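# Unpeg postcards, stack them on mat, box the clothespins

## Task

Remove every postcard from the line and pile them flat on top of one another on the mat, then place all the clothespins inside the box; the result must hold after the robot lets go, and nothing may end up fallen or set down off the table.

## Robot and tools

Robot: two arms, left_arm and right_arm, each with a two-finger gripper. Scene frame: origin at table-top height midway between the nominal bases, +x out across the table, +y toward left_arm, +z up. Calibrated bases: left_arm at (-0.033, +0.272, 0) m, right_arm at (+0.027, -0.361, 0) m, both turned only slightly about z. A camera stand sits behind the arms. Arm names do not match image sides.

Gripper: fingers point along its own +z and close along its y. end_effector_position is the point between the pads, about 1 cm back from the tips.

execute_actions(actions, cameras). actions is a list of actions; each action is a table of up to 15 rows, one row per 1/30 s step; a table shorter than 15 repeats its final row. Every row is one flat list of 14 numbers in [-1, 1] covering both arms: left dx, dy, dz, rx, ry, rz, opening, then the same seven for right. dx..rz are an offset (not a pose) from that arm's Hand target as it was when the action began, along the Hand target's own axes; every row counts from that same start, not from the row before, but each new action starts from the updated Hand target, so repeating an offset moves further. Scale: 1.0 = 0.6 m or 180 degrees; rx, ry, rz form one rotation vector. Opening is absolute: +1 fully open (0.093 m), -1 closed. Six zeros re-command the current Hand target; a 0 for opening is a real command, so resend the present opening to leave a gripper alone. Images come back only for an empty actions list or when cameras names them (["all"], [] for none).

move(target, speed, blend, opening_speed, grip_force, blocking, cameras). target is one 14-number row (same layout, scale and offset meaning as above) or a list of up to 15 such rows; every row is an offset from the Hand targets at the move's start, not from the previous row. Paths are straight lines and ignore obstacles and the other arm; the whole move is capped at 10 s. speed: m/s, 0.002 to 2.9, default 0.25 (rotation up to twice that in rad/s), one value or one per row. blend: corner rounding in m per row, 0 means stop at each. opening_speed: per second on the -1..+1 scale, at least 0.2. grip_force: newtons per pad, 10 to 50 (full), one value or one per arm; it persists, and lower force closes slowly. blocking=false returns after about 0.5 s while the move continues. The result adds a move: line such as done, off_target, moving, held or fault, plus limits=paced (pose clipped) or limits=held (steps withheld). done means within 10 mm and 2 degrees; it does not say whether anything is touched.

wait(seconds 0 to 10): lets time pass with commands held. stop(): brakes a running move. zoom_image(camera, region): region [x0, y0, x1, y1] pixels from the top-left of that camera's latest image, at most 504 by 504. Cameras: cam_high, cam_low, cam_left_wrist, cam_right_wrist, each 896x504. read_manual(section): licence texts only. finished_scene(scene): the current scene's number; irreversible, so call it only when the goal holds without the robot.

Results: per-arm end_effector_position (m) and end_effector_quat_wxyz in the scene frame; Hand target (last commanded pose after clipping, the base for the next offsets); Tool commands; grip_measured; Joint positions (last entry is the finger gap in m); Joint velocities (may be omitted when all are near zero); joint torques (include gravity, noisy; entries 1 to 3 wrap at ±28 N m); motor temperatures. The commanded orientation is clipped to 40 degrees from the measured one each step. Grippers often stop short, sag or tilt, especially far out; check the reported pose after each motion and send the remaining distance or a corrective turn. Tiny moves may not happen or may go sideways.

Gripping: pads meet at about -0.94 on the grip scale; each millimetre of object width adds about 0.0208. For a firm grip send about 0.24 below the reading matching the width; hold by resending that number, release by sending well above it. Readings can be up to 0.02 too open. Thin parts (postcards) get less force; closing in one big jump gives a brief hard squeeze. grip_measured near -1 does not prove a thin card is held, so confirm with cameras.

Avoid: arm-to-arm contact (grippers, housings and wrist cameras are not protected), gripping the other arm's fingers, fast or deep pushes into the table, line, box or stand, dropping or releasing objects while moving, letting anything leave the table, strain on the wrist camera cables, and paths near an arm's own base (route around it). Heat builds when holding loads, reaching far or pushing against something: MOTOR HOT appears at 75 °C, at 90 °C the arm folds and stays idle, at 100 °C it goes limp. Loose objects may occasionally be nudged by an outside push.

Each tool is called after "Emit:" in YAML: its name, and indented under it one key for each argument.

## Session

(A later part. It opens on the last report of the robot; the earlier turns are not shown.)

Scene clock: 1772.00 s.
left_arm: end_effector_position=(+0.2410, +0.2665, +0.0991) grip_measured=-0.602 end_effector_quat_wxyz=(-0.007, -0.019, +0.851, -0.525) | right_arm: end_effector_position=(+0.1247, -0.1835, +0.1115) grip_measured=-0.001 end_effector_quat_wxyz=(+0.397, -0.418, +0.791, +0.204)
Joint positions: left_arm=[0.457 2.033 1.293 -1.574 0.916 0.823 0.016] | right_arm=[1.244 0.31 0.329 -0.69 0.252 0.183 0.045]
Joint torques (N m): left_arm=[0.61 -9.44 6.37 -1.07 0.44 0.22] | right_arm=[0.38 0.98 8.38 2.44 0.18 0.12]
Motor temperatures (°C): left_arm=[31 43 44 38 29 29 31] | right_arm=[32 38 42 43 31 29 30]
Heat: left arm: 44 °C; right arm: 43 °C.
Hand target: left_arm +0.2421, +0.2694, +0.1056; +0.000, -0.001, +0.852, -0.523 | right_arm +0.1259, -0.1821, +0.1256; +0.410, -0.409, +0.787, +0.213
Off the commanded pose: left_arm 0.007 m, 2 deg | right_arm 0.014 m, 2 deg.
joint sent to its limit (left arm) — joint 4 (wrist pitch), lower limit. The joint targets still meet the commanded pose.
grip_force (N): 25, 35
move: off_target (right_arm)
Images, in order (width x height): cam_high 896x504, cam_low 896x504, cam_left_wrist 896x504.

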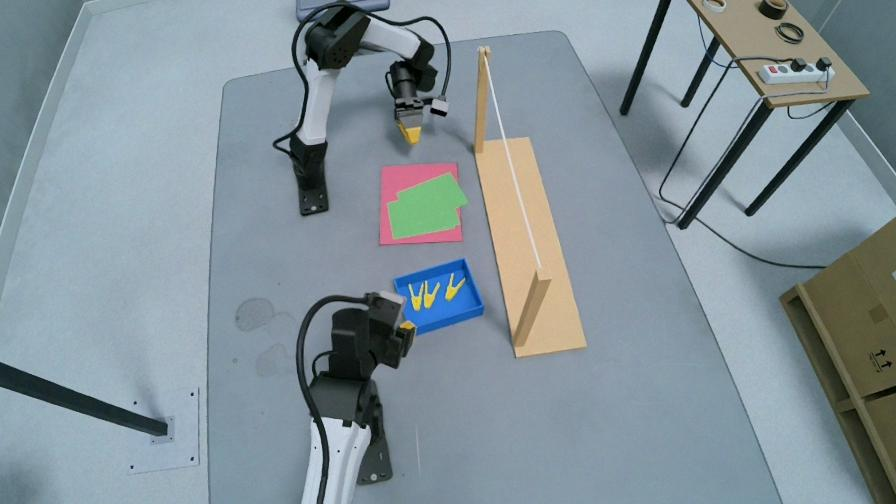

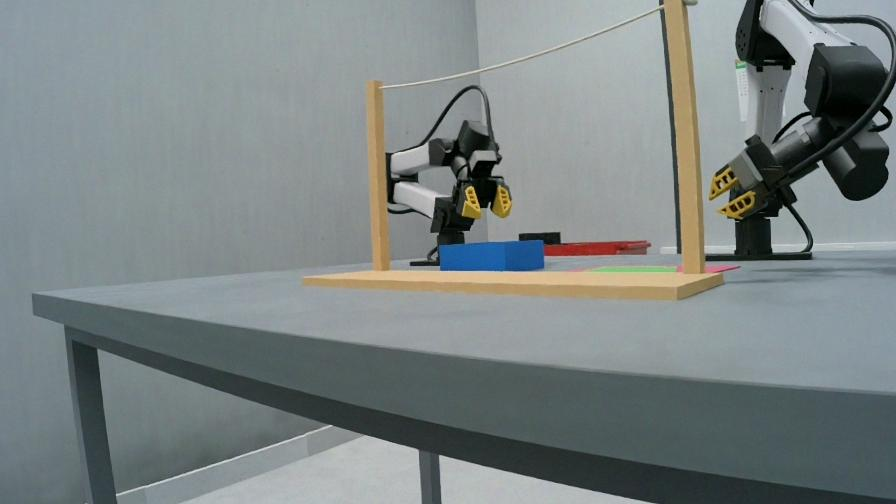

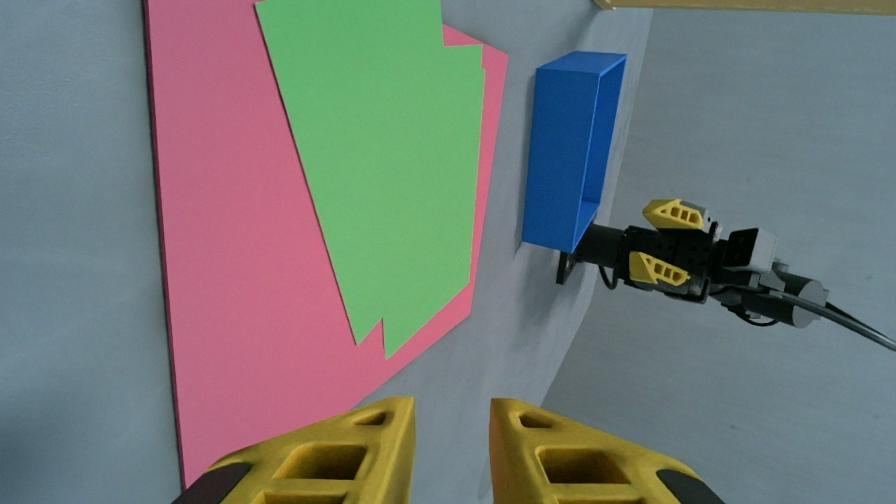

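Emit:
move:
  target: [-0.013, -0.0555, 0.1669, -0.291, -0.0556, 0.2322, -1, 0, 0, 0, 0, 0, 0, 0.0]
  speed: 0.15
  cameras: ["cam_left_wrist", "cam_high"]

Emit:
zoom_image:
  camera: "cam_high"
  region: [340, 120, 520, 360]

Scene clock: 1962.90 s.
left_arm: end_effector_position=(+0.2497, +0.1648, +0.0881) grip_measured=-0.980 end_effector_quat_wxyz=(+0.241, +0.256, +0.934, -0.070) | right_arm: end_effector_position=(+0.1247, -0.1836, +0.1115) grip_measured=-0.001 end_effector_quat_wxyz=(+0.397, -0.418, +0.791, +0.204)
Joint positions: left_arm=[-0.326 1.28 0.775 -0.572 0.123 0.21 0] | right_arm=[1.244 0.31 0.329 -0.69 0.252 0.183 0.045]
Joint torques (N m): left_arm=[-0.13 -4.85 6.69 1.67 0.12 -0.17] | right_arm=[0.38 0.98 8.39 2.44 0.18 0.12]
Motor temperatures (°C): left_arm=[31 53 45 39 29 29 31] | right_arm=[32 37 45 44 31 29 30]
Heat: left arm: 53 °C; right arm: 45 °C.
Hand target: left_arm +0.2500, +0.1651, +0.0899; +0.250, +0.250, +0.933, -0.067 | right_arm +0.1259, -0.1821, +0.1256; +0.410, -0.409, +0.787, +0.213
Off the commanded pose: left_arm 0.002 m, 1 deg | right_arm 0.014 m, 2 deg.
grip_force (N): 25, 35
move: off_target (right_arm)
Images, in order (width x height): cam_high 896x504, cam_left_wrist 896x504.

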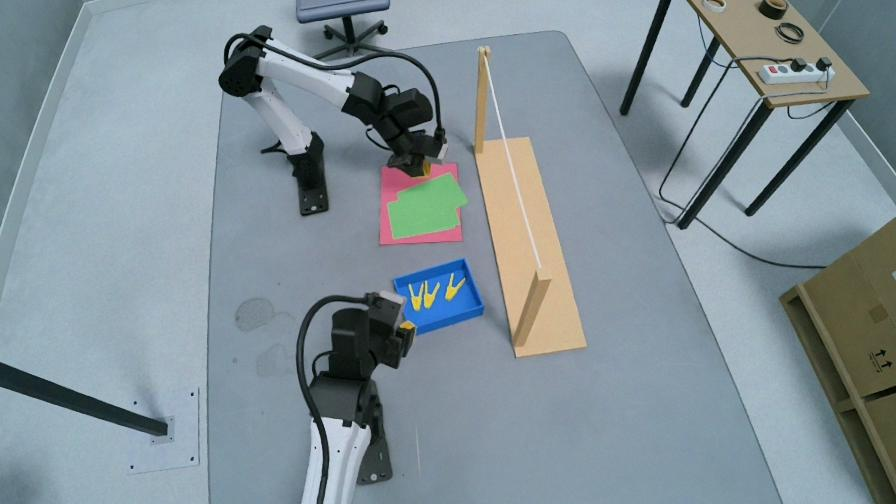

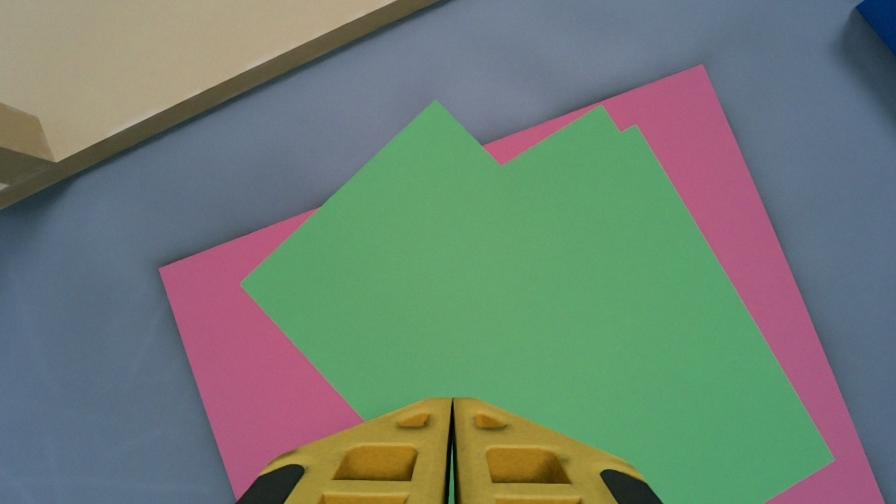

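Scaled by 2.100.

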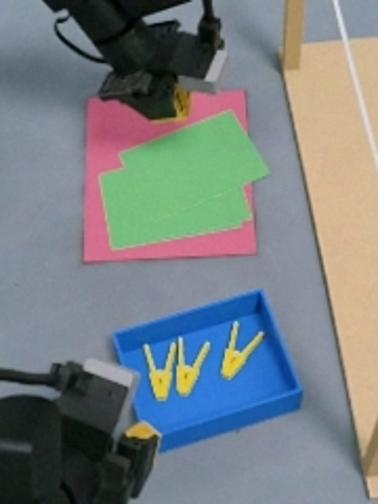

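Emit:
move:
  target: [0.0517, 0, 0.0895, 0, 0, 0, -1, 0, 0, 0, 0, 0, 0, 0.0]
  speed: 0.08
  cameras: ["cam_left_wrist"]

Scene clock: 1979.40 s.
left_arm: end_effector_position=(+0.2498, +0.1650, +0.0308) grip_measured=-0.980 end_effector_quat_wxyz=(+0.249, +0.255, +0.932, -0.070) | right_arm: end_effector_position=(+0.1247, -0.1836, +0.1115) grip_measured=-0.001 end_effector_quat_wxyz=(+0.397, -0.418, +0.791, +0.204)
Joint positions: left_arm=[-0.326 1.375 0.587 -0.272 0.122 0.209 0] | right_arm=[1.244 0.31 0.329 -0.69 0.252 0.183 0.045]
Joint torques (N m): left_arm=[-0.18 -3.22 6.41 1.77 0.09 -0.23] | right_arm=[0.36 1.01 8.39 2.44 0.18 0.12]
Heat: left arm: 50 °C; right arm: 45 °C.
Hand target: left_arm +0.2499, +0.1652, +0.0278; +0.249, +0.250, +0.933, -0.067 | right_arm +0.1259, -0.1821, +0.1256; +0.410, -0.409, +0.787, +0.213
Off the commanded pose: left_arm 0.003 m, 1 deg | right_arm 0.014 m, 2 deg.
grip_force (N): 25, 35
move: off_target (right_arm)
Images, in order (width x height): cam_left_wrist 896x504.

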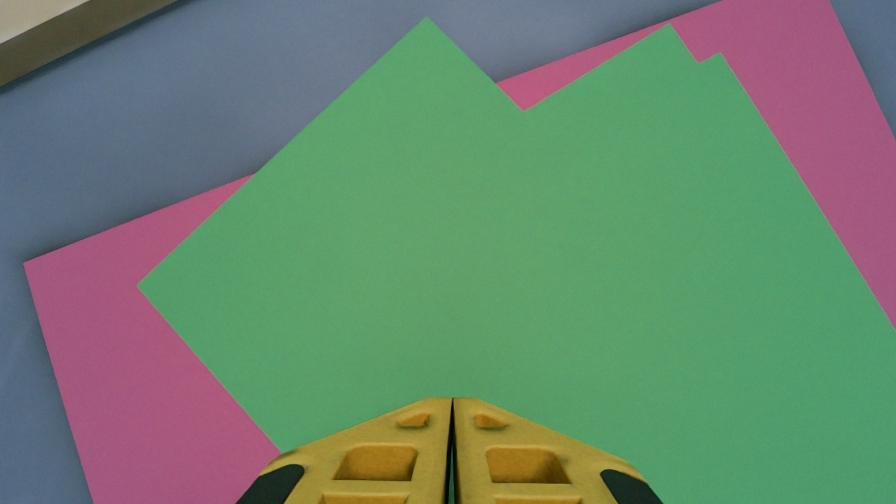

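Emit:
move:
  target: [0.0125, 0, 0.0217, 0, 0, 0, -1, 0, 0, 0, 0, 0, 0, 0.0]
  speed: 0.03

Scene clock: 1987.73 s.
left_arm: end_effector_position=(+0.2508, +0.1646, +0.0170) grip_measured=-0.980 end_effector_quat_wxyz=(+0.251, +0.255, +0.931, -0.070) | right_arm: end_effector_position=(+0.1247, -0.1836, +0.1115) grip_measured=-0.001 end_effector_quat_wxyz=(+0.397, -0.418, +0.791, +0.204)
Joint positions: left_arm=[-0.326 1.418 0.553 -0.192 0.122 0.209 0] | right_arm=[1.244 0.31 0.329 -0.69 0.252 0.183 0.045]
Joint torques (N m): left_arm=[-0.28 -3.54 5.98 1.81 0.16 -0.21] | right_arm=[0.36 0.98 8.39 2.44 0.18 0.12]
Motor temperatures (°C): left_arm=[31 48 45 41 29 29 31] | right_arm=[32 37 45 44 31 29 30]
Heat: left arm: 48 °C; right arm: 45 °C.
Hand target: left_arm +0.2498, +0.1652, +0.0127; +0.249, +0.250, +0.933, -0.067 | right_arm +0.1259, -0.1821, +0.1256; +0.410, -0.409, +0.787, +0.213
Off the commanded pose: left_arm 0.004 m, 1 deg | right_arm 0.014 m, 2 deg.
grip_force (N): 25, 35
move: off_target (right_arm)

Emit:
move:
  target: [0.0045, 0, 0.0078, 0, 0, 0, -1, 0, 0, 0, 0, 0, 0, 0.0]
  speed: 0.03
  cameras: ["cam_left_wrist"]

Scene clock: 1993.43 s.
left_arm: end_effector_position=(+0.2547, +0.1635, +0.0153) grip_measured=-0.980 end_effector_quat_wxyz=(+0.260, +0.255, +0.929, -0.070) | right_arm: end_effector_position=(+0.1247, -0.1836, +0.1115) grip_measured=-0.001 end_effector_quat_wxyz=(+0.397, -0.418, +0.791, +0.204)
Joint positions: left_arm=[-0.326 1.431 0.544 -0.151 0.122 0.209 0] | right_arm=[1.244 0.31 0.329 -0.69 0.252 0.183 0.045]
Joint torques (N m): left_arm=[-0.05 -3.32 5.45 1.63 0.11 -0.18] | right_arm=[0.36 0.98 8.39 2.44 0.18 0.12]
Heat: left arm: 47 °C; right arm: 45 °C.
Hand target: left_arm +0.2499, +0.1652, +0.0074; +0.249, +0.250, +0.933, -0.067 | right_arm +0.1259, -0.1821, +0.1256; +0.410, -0.409, +0.787, +0.213
Off the commanded pose: left_arm 0.009 m, 2 deg | right_arm 0.014 m, 2 deg.
grip_force (N): 25, 35
move: off_target (right_arm)
Images, in order (width x height): cam_left_wrist 896x504.

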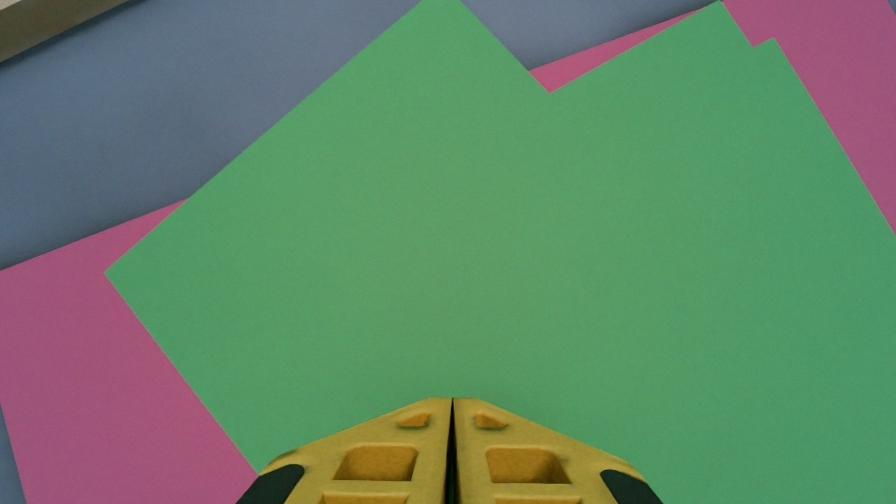

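Emit:
move:
  target: [0.017, -0.0594, -0.0098, 0.0278, 0, 0.0481, -1, 0, 0, 0, 0, 0, 0, 0.0]
  speed: 0.03
  cameras: ["cam_left_wrist", "cam_high"]

Emit:
zoom_image:
  camera: "cam_high"
  region: [340, 120, 520, 360]

Scene clock: 2007.57 s.
left_arm: end_effector_position=(+0.2371, +0.1394, +0.0153) grip_measured=-0.980 end_effector_quat_wxyz=(+0.266, +0.316, +0.907, -0.084) | right_arm: end_effector_position=(+0.1247, -0.1836, +0.1115) grip_measured=-0.001 end_effector_quat_wxyz=(+0.397, -0.418, +0.791, +0.204)
Joint positions: left_arm=[-0.41 1.395 0.503 -0.13 0.139 0.254 0] | right_arm=[1.244 0.31 0.329 -0.69 0.252 0.183 0.045]
Joint torques (N m): left_arm=[-0.16 -4.33 5.55 1.29 0.3 0.14] | right_arm=[0.38 0.98 8.38 2.44 0.18 0.12]
Heat: left arm: 45 °C; right arm: 45 °C.
Hand target: left_arm +0.2220, +0.1401, +0.0075; +0.243, +0.330, +0.908, -0.089 | right_arm +0.1259, -0.1821, +0.1256; +0.410, -0.409, +0.787, +0.213
Off the commanded pose: left_arm 0.017 m, 3 deg | right_arm 0.014 m, 2 deg.
grip_force (N): 25, 35
move: off_target (left_arm, right_arm)
Images, in order (width x height): cam_high 896x504, cam_left_wrist 896x504.

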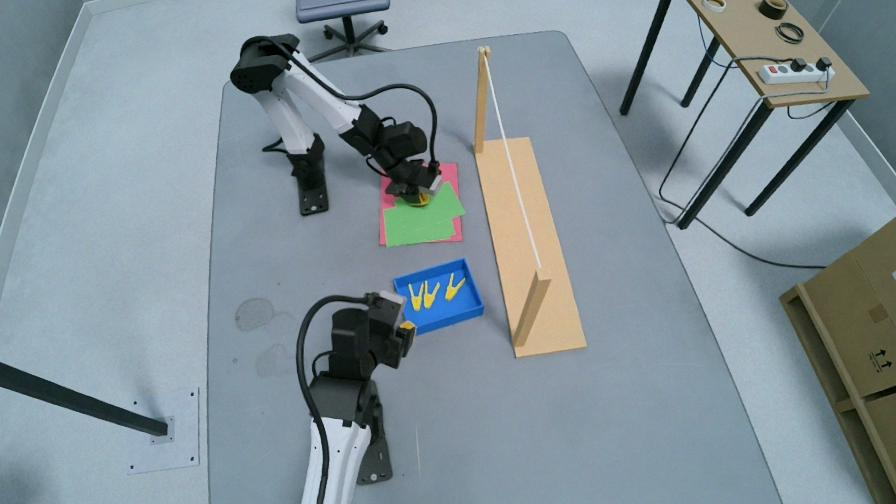

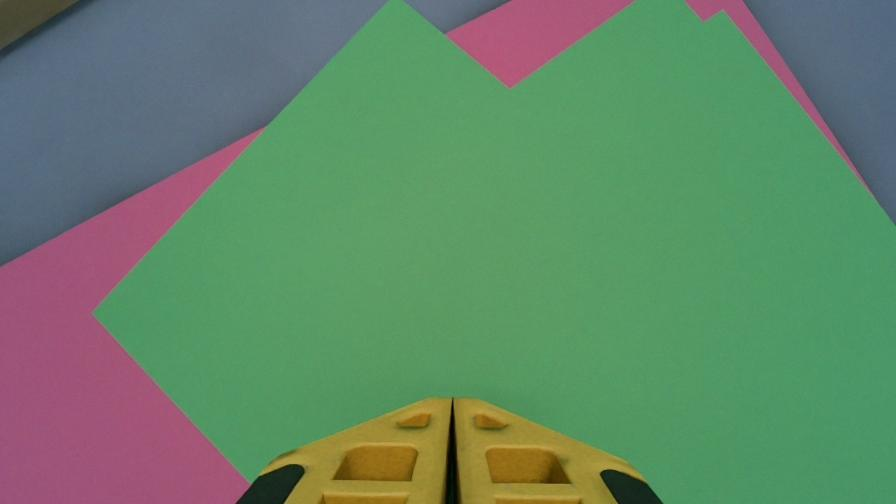

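Scaled by 2.100.

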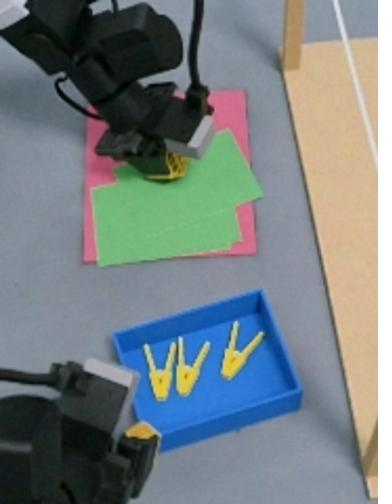

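Emit:
move:
  target:
    - [-0.0383, 0.0129, -0.0357, 0, 0, 0, -1, 0, 0, 0, 0, 0, 0, 0.0]
    - [-0.091, 0.1143, -0.0098, -0.0278, 0, -0.0481, -1, 0, 0, 0, 0, 0, 0, 0.0]
  speed: 0.08
  blend: 0.01
  cameras: ["cam_left_wrist", "cam_high"]

Emit:
zoom_image:
  camera: "cam_high"
  region: [340, 120, 520, 360]

Scene clock: 2052.33 s.
left_arm: end_effector_position=(+0.2903, +0.1634, +0.0346) grip_measured=-0.980 end_effector_quat_wxyz=(+0.240, +0.260, +0.933, -0.071) | right_arm: end_effector_position=(+0.1247, -0.1836, +0.1115) grip_measured=-0.001 end_effector_quat_wxyz=(+0.397, -0.418, +0.791, +0.204)
Joint positions: left_arm=[-0.283 1.54 0.759 -0.304 0.147 0.255 0] | right_arm=[1.244 0.31 0.329 -0.69 0.252 0.183 0.045]
Joint torques (N m): left_arm=[0.53 -4.57 9.51 1.62 0.19 -0.18] | right_arm=[0.36 0.99 8.39 2.44 0.18 0.12]
Motor temperatures (°C): left_arm=[31 43 45 39 29 29 31] | right_arm=[31 36 46 44 31 29 30]
Heat: left arm: 45 °C; right arm: 46 °C.
Hand target: left_arm +0.3001, +0.1642, +0.0399; +0.250, +0.250, +0.933, -0.067 | right_arm +0.1259, -0.1821, +0.1256; +0.410, -0.409, +0.787, +0.213
Off the commanded pose: left_arm 0.011 m, 2 deg | right_arm 0.014 m, 2 deg.
grip_force (N): 25, 35
move: off_target (left_arm, right_arm)
Images, in order (width x height): cam_high 896x504, cam_left_wrist 896x504.

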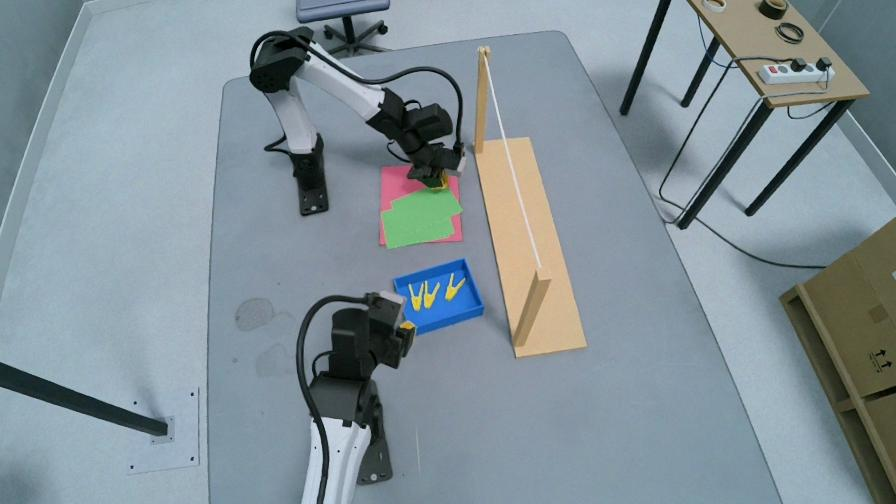

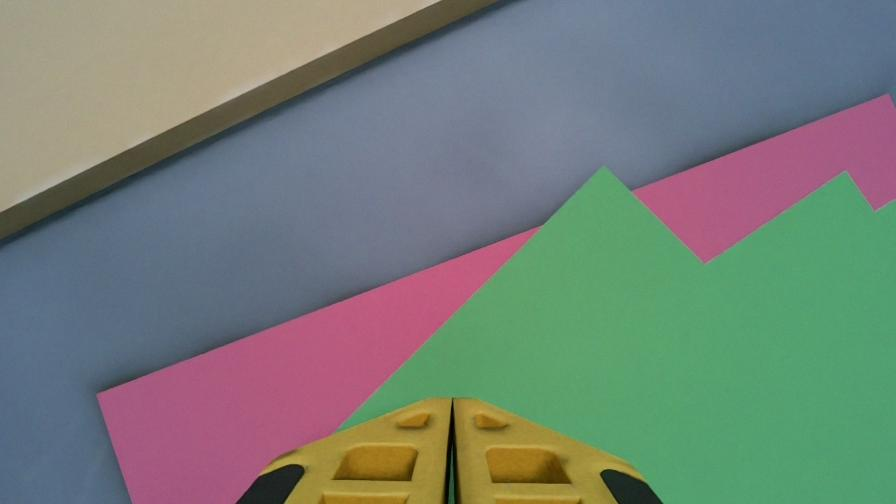

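Scaled by 2.100.

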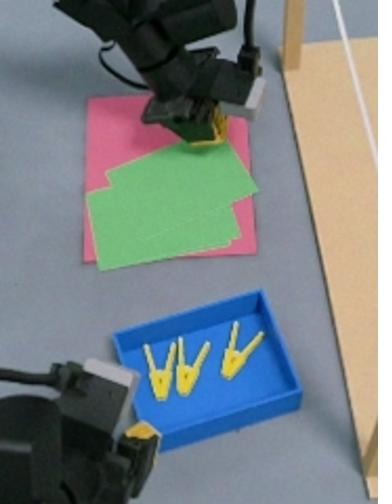

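Emit:
move:
  target: [0.0271, 0, 0.0469, 0, 0, 0, -1, 0, 0, 0, 0, 0, 0, 0.0]
  speed: 0.05
  cameras: ["cam_left_wrist"]

Scene clock: 2076.57 s.
left_arm: end_effector_position=(+0.3024, +0.1604, +0.0152) grip_measured=-0.980 end_effector_quat_wxyz=(+0.258, +0.259, +0.928, -0.070) | right_arm: end_effector_position=(+0.1247, -0.1836, +0.1115) grip_measured=-0.001 end_effector_quat_wxyz=(+0.397, -0.418, +0.791, +0.204)
Joint positions: left_arm=[-0.283 1.619 0.724 -0.154 0.146 0.254 0] | right_arm=[1.244 0.31 0.329 -0.69 0.252 0.183 0.045]
Joint torques (N m): left_arm=[0.65 -4.67 5.61 1.72 0.14 -0.21] | right_arm=[0.36 0.98 8.39 2.44 0.18 0.12]
Heat: left arm: 45 °C; right arm: 46 °C.
Hand target: left_arm +0.2999, +0.1642, +0.0073; +0.249, +0.250, +0.933, -0.067 | right_arm +0.1259, -0.1821, +0.1256; +0.410, -0.409, +0.787, +0.213
Off the commanded pose: left_arm 0.009 m, 2 deg | right_arm 0.014 m, 2 deg.
grip_force (N): 25, 35
move: off_target (right_arm)
Images, in order (width x height): cam_left_wrist 896x504.

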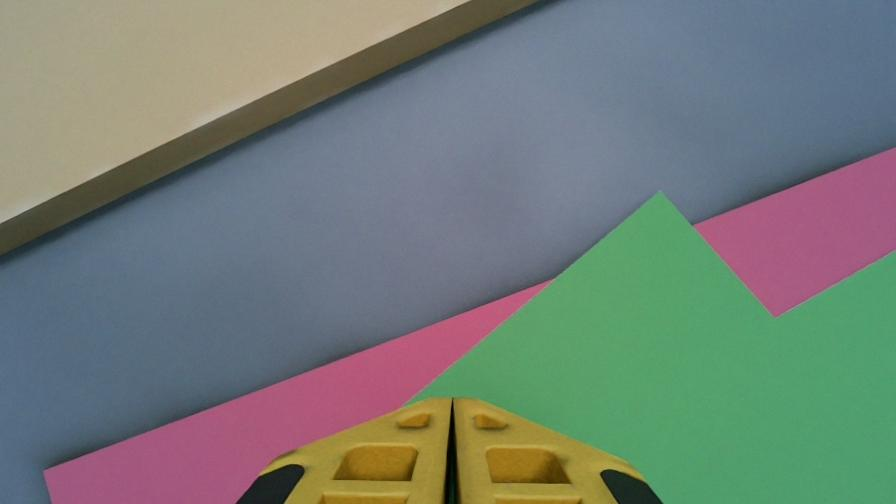

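Emit:
move:
  target: [0.0572, -0.0458, -0.033, 0.0278, 0, 0.0481, -1, 0, 0, 0, 0, 0, 0, 0.0]
  speed: 0.03
  cameras: ["cam_left_wrist", "cam_high"]

Emit:
zoom_image:
  camera: "cam_high"
  region: [340, 120, 520, 360]

Scene clock: 2092.30 s.
left_arm: end_effector_position=(+0.2675, +0.1589, +0.0149) grip_measured=-0.980 end_effector_quat_wxyz=(+0.267, +0.320, +0.905, -0.084) | right_arm: end_effector_position=(+0.1247, -0.1836, +0.1115) grip_measured=-0.001 end_effector_quat_wxyz=(+0.397, -0.418, +0.791, +0.204)
Joint positions: left_arm=[-0.283 1.495 0.588 -0.131 0.207 0.371 0] | right_arm=[1.244 0.31 0.329 -0.69 0.252 0.183 0.045]
Joint torques (N m): left_arm=[-0.09 -5.38 5.18 1.15 0.37 0.14] | right_arm=[0.36 0.98 8.39 2.44 0.18 0.12]
Heat: left arm: 45 °C; right arm: 46 °C.
Hand target: left_arm +0.2519, +0.1602, +0.0073; +0.243, +0.330, +0.908, -0.089 | right_arm +0.1259, -0.1821, +0.1256; +0.410, -0.409, +0.787, +0.213
Off the commanded pose: left_arm 0.017 m, 3 deg | right_arm 0.014 m, 2 deg.
grip_force (N): 25, 35
move: off_target (left_arm, right_arm)
Images, in order (width x height): cam_high 896x504, cam_left_wrist 896x504.

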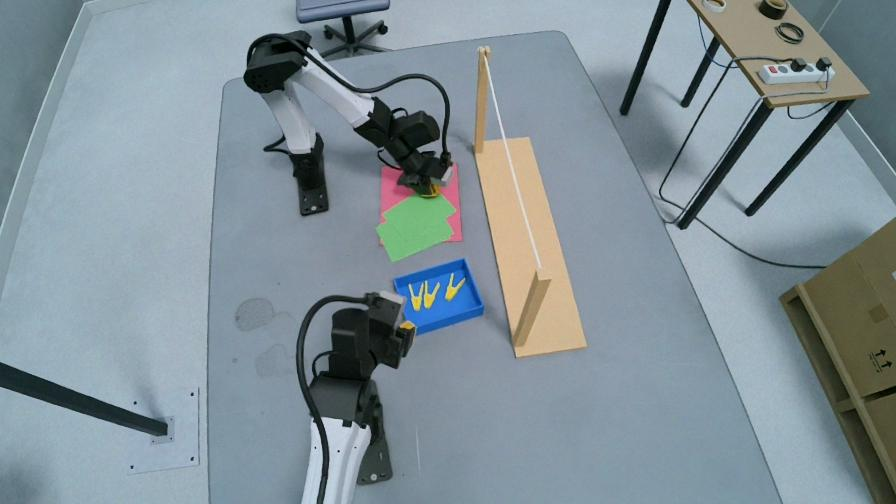

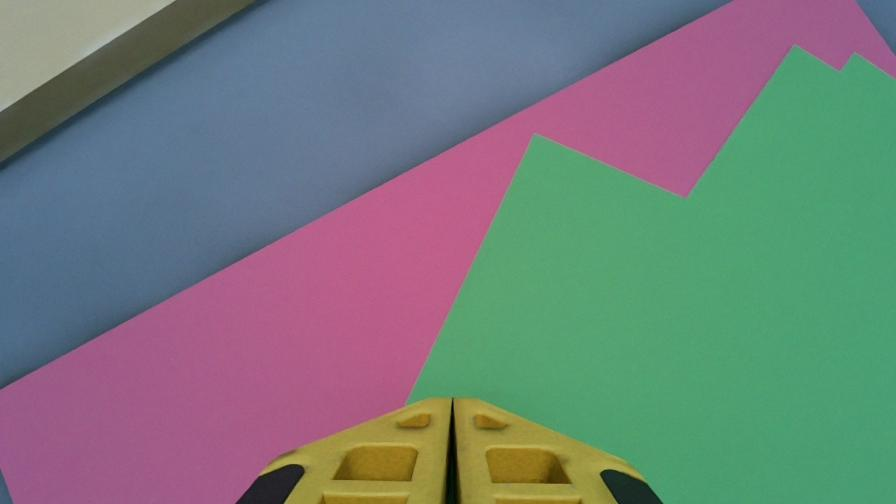

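Scaled by 2.100.

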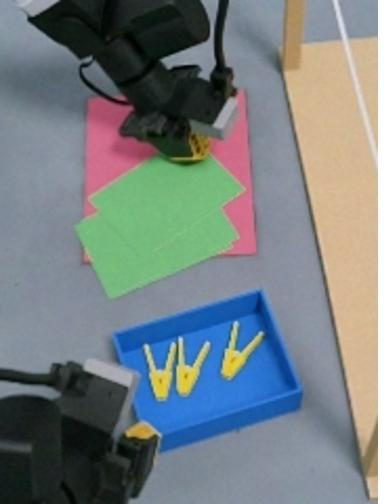

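Emit:
move:
  target:
    - [-0.0425, 0.0129, -0.0428, 0, 0, 0, -1, 0, 0, 0, 0, 0, 0, 0.0]
    - [-0.0038, -0.2733, -0.061, 0.0417, 0, 0.0722, -1, 0, 0, 0, 0, 0, 0, 0.0]
  speed: 0.1
  blend: 0.01
  cameras: ["cam_left_wrist", "cam_high"]

Emit:
zoom_image:
  camera: "cam_high"
  region: [340, 120, 520, 360]

Scene clock: 2124.07 s.
left_arm: end_effector_position=(+0.1342, +0.0439, +0.0399) grip_measured=-0.980 end_effector_quat_wxyz=(+0.225, +0.452, +0.855, -0.121) | right_arm: end_effector_position=(+0.1247, -0.1836, +0.1115) grip_measured=-0.001 end_effector_quat_wxyz=(+0.397, -0.418, +0.791, +0.204)
Joint positions: left_arm=[-0.952 1.256 0.548 -0.346 0.03 0.045 0] | right_arm=[1.244 0.31 0.329 -0.69 0.252 0.183 0.045]
Joint torques (N m): left_arm=[-0.03 -3.93 6.82 1.65 0.09 -0.18] | right_arm=[0.36 0.99 8.39 2.44 0.18 0.12]
Heat: left arm: 45 °C; right arm: 46 °C.
Hand target: left_arm +0.1341, +0.0450, +0.0402; +0.229, +0.446, +0.857, -0.120 | right_arm +0.1259, -0.1821, +0.1256; +0.410, -0.409, +0.787, +0.213
Off the commanded pose: left_arm 0.001 m, 1 deg | right_arm 0.014 m, 2 deg.
grip_force (N): 25, 35
move: off_target (right_arm)
Images, in order (width x height): cam_high 896x504, cam_left_wrist 896x504.

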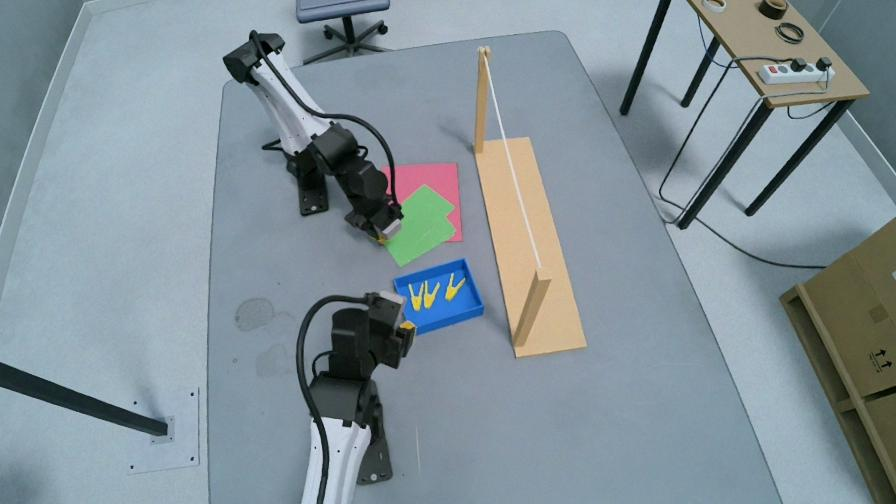

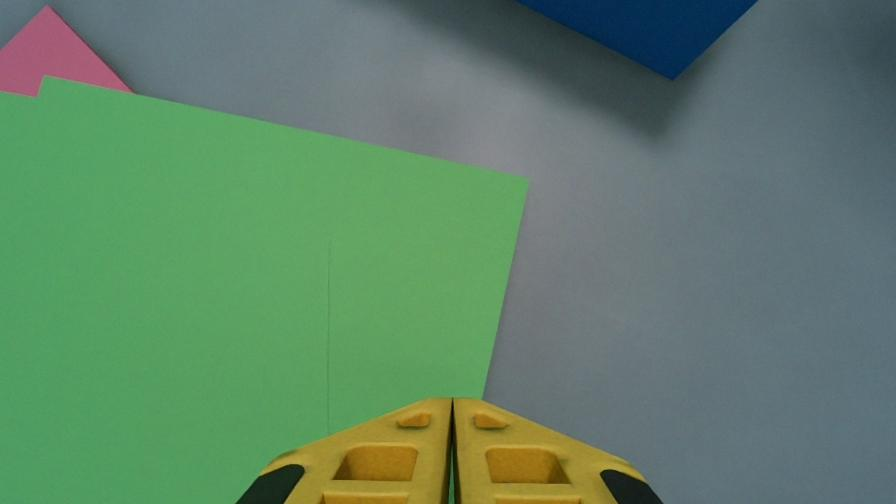

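Scaled by 2.100.

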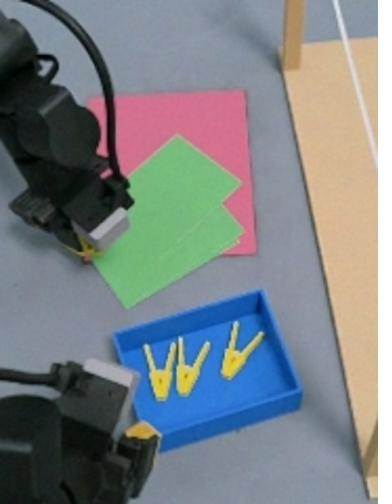

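Emit:
move:
  target:
    - [-0.0288, 0.02, 0.0167, 0, 0, 0, -1, 0, 0, 0, 0, 0, 0, 0.0]
    - [-0.0017, 0.02, 0.0635, 0, 0, 0, -1, 0, 0, 0, 0, 0, 0, 0.0]
  speed: 0.06
  blend: [0.004, 0]
  cameras: ["cam_left_wrist"]

Scene clock: 2161.97 s.
left_arm: end_effector_position=(+0.1578, +0.0320, +0.0146) grip_measured=-0.980 end_effector_quat_wxyz=(+0.237, +0.439, +0.858, -0.123) | right_arm: end_effector_position=(+0.1247, -0.1836, +0.1115) grip_measured=-0.001 end_effector_quat_wxyz=(+0.397, -0.418, +0.791, +0.204)
Joint positions: left_arm=[-0.91 1.423 0.536 -0.144 0.037 0.058 0] | right_arm=[1.244 0.31 0.329 -0.69 0.252 0.183 0.045]
Joint torques (N m): left_arm=[0.68 -2.91 5.71 1.75 0.21 0.2] | right_arm=[0.36 0.99 8.38 2.44 0.18 0.12]
Heat: left arm: 46 °C; right arm: 46 °C.
Hand target: left_arm +0.1553, +0.0356, +0.0077; +0.229, +0.446, +0.857, -0.120 | right_arm +0.1259, -0.1821, +0.1256; +0.410, -0.409, +0.787, +0.213
Off the commanded pose: left_arm 0.008 m, 1 deg | right_arm 0.014 m, 2 deg.
grip_force (N): 25, 35
move: off_target (right_arm)
Images, in order (width x height): cam_left_wrist 896x504.

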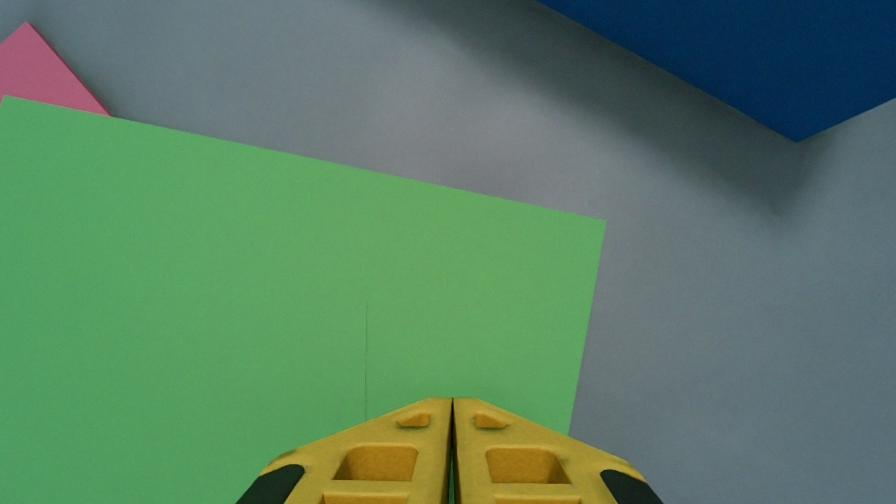

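Emit:
move:
  target: [0.0727, 0.069, -0.042, 0.0417, 0, 0.0722, -1, 0, 0, 0, 0, 0, 0, 0.0]
  speed: 0.04
  cameras: ["cam_left_wrist", "cam_high"]

Emit:
zoom_image:
  camera: "cam_high"
  region: [340, 120, 520, 360]

Scene clock: 2175.90 s.
left_arm: end_effector_position=(+0.1711, +0.0912, +0.0154) grip_measured=-0.980 end_effector_quat_wxyz=(+0.235, +0.550, +0.787, -0.152) | right_arm: end_effector_position=(+0.1247, -0.1836, +0.1115) grip_measured=-0.001 end_effector_quat_wxyz=(+0.397, -0.418, +0.791, +0.204)
Joint positions: left_arm=[-0.55 1.331 0.472 -0.247 0.338 0.621 0] | right_arm=[1.244 0.31 0.329 -0.69 0.252 0.183 0.045]
Joint torques (N m): left_arm=[0.91 -3.56 5.48 1.08 0.28 0.19] | right_arm=[0.38 0.98 8.39 2.44 0.18 0.12]
Heat: left arm: 45 °C; right arm: 47 °C.
Hand target: left_arm +0.1603, +0.1006, +0.0077; +0.212, +0.554, +0.791, -0.149 | right_arm +0.1259, -0.1821, +0.1256; +0.410, -0.409, +0.787, +0.213
Off the commanded pose: left_arm 0.016 m, 3 deg | right_arm 0.014 m, 2 deg.
grip_force (N): 25, 35
move: off_target (left_arm, right_arm)
Images, in order (width x height): cam_high 896x504, cam_left_wrist 896x504.

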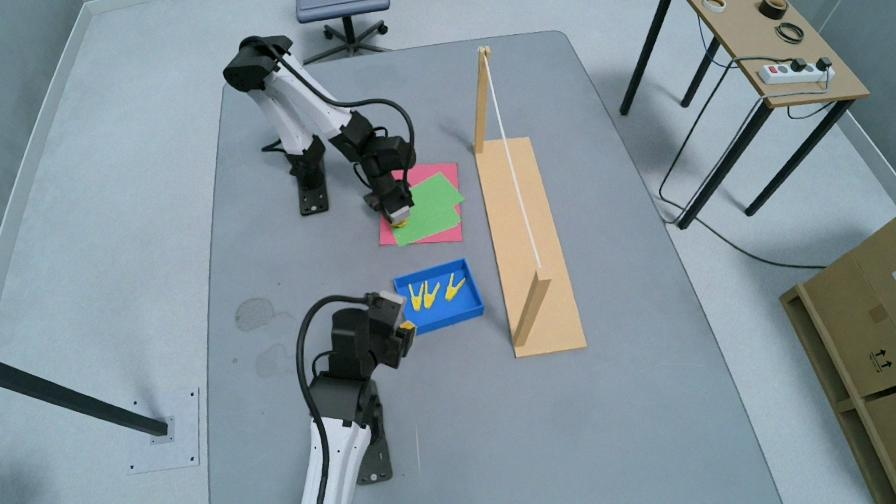

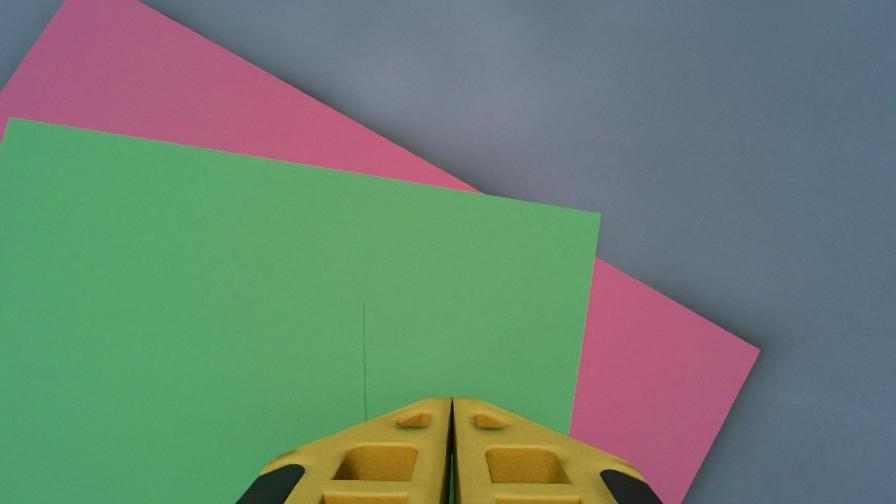

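Scaled by 2.100.

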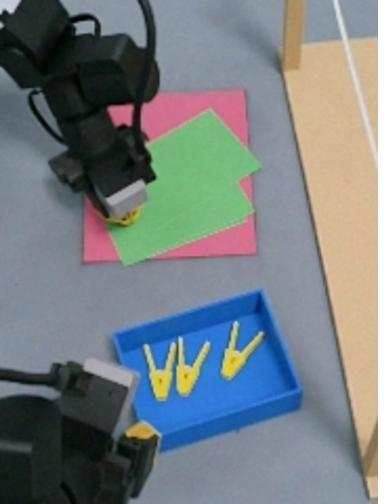

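Emit:
move:
  target: [0.0546, -0.0007, -0.0315, 0.0611, 0, 0.1058, -1, 0, 0, 0, 0, 0, 0, 0.0]
  speed: 0.04
  cameras: ["cam_left_wrist", "cam_high"]

Emit:
zoom_image:
  camera: "cam_high"
  region: [340, 120, 520, 360]

Scene clock: 2208.27 s.
left_arm: end_effector_position=(+0.1551, +0.1267, +0.0156) grip_measured=-0.980 end_effector_quat_wxyz=(+0.211, +0.692, +0.664, -0.188) | right_arm: end_effector_position=(+0.1247, -0.1836, +0.1115) grip_measured=-0.001 end_effector_quat_wxyz=(+0.397, -0.418, +0.791, +0.204)
Joint positions: left_arm=[-0.316 1.381 0.537 -0.526 0.541 1.273 0] | right_arm=[1.244 0.31 0.329 -0.69 0.252 0.183 0.045]
Joint torques (N m): left_arm=[0.77 -1.98 6.53 0.41 0.16 0.28] | right_arm=[0.36 0.99 8.39 2.44 0.18 0.12]
Heat: left arm: 44 °C; right arm: 47 °C.
Hand target: left_arm +0.1469, +0.1360, +0.0077; +0.179, +0.695, +0.671, -0.186 | right_arm +0.1259, -0.1821, +0.1256; +0.410, -0.409, +0.787, +0.213
Off the commanded pose: left_arm 0.015 m, 4 deg | right_arm 0.014 m, 2 deg.
grip_force (N): 25, 35
move: off_target (left_arm, right_arm)
Images, in order (width x height): cam_high 896x504, cam_left_wrist 896x504.

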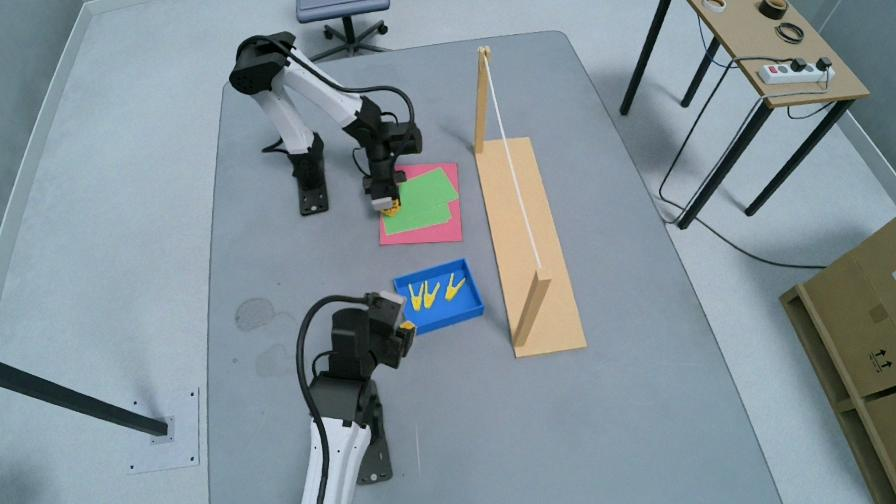

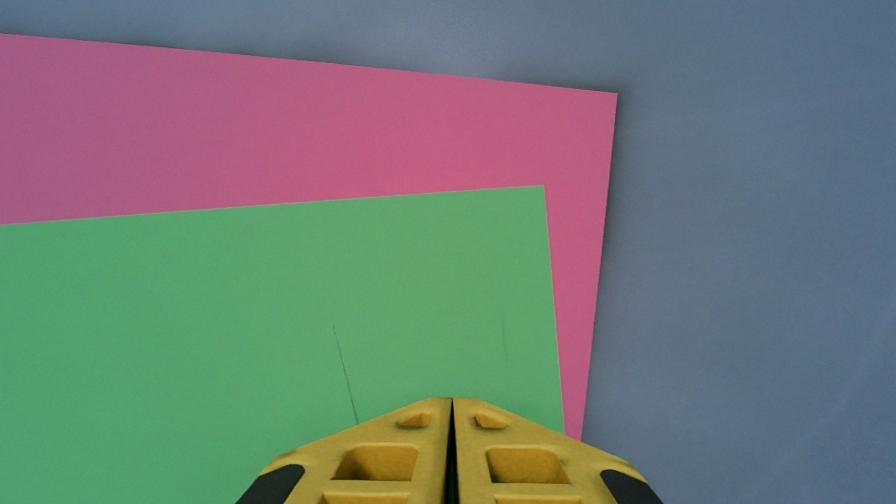

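Scaled by 2.100.

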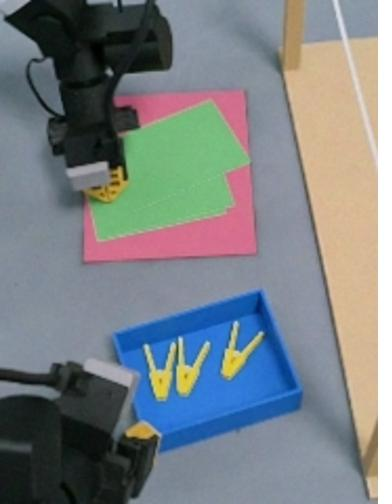

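Emit:
move:
  target: [0.0187, -0.0041, -0.0108, 0.0333, 0, 0.0577, -1, 0, 0, 0, 0, 0, 0, 0.0]
  speed: 0.04
  cameras: ["cam_left_wrist", "cam_high"]

Emit:
zoom_image:
  camera: "cam_high"
  region: [340, 120, 520, 360]

Scene clock: 2230.57 s.
left_arm: end_effector_position=(+0.1506, +0.1386, +0.0157) grip_measured=-0.980 end_effector_quat_wxyz=(+0.190, +0.756, +0.590, -0.210) | right_arm: end_effector_position=(+0.1247, -0.1836, +0.1115) grip_measured=-0.001 end_effector_quat_wxyz=(+0.397, -0.418, +0.791, +0.204)
Joint positions: left_arm=[-0.246 1.479 0.626 -0.689 0.573 1.595 0] | right_arm=[1.244 0.31 0.329 -0.69 0.252 0.183 0.045]
Joint torques (N m): left_arm=[0.79 -2.63 5.91 0.14 0.05 0.21] | right_arm=[0.38 0.99 8.39 2.44 0.18 0.12]
Heat: left arm: 45 °C; right arm: 47 °C.
Hand target: left_arm +0.1450, +0.1490, +0.0078; +0.159, +0.761, +0.595, -0.204 | right_arm +0.1259, -0.1821, +0.1256; +0.410, -0.409, +0.787, +0.213
Off the commanded pose: left_arm 0.014 m, 4 deg | right_arm 0.014 m, 2 deg.
grip_force (N): 25, 35
move: off_target (left_arm, right_arm)
Images, in order (width x height): cam_high 896x504, cam_left_wrist 896x504.

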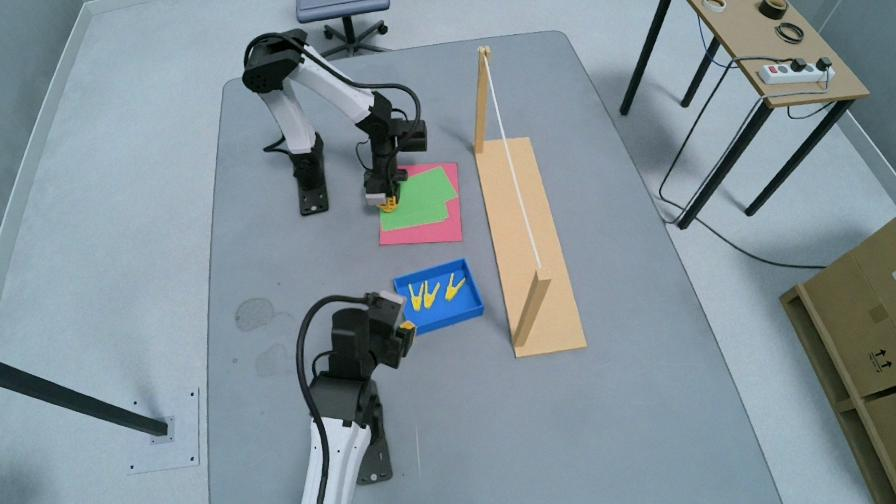

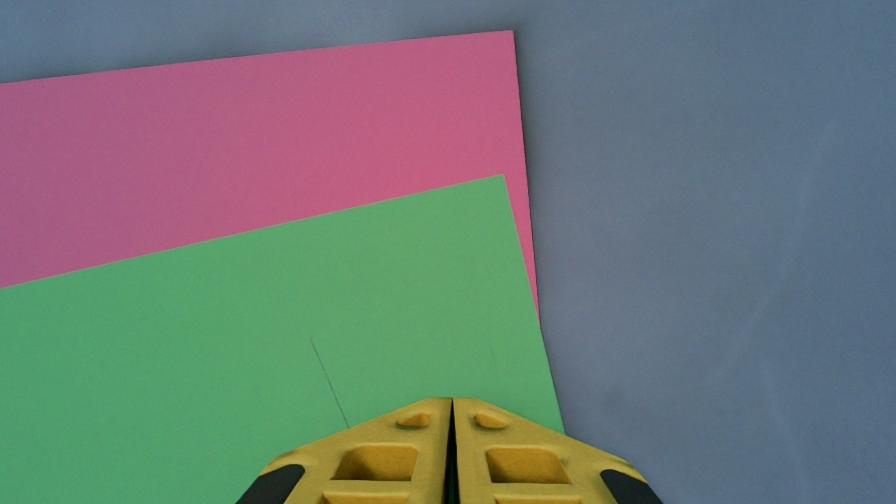

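Scaled by 2.100.

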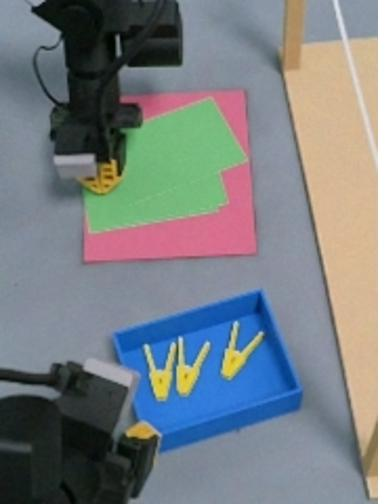

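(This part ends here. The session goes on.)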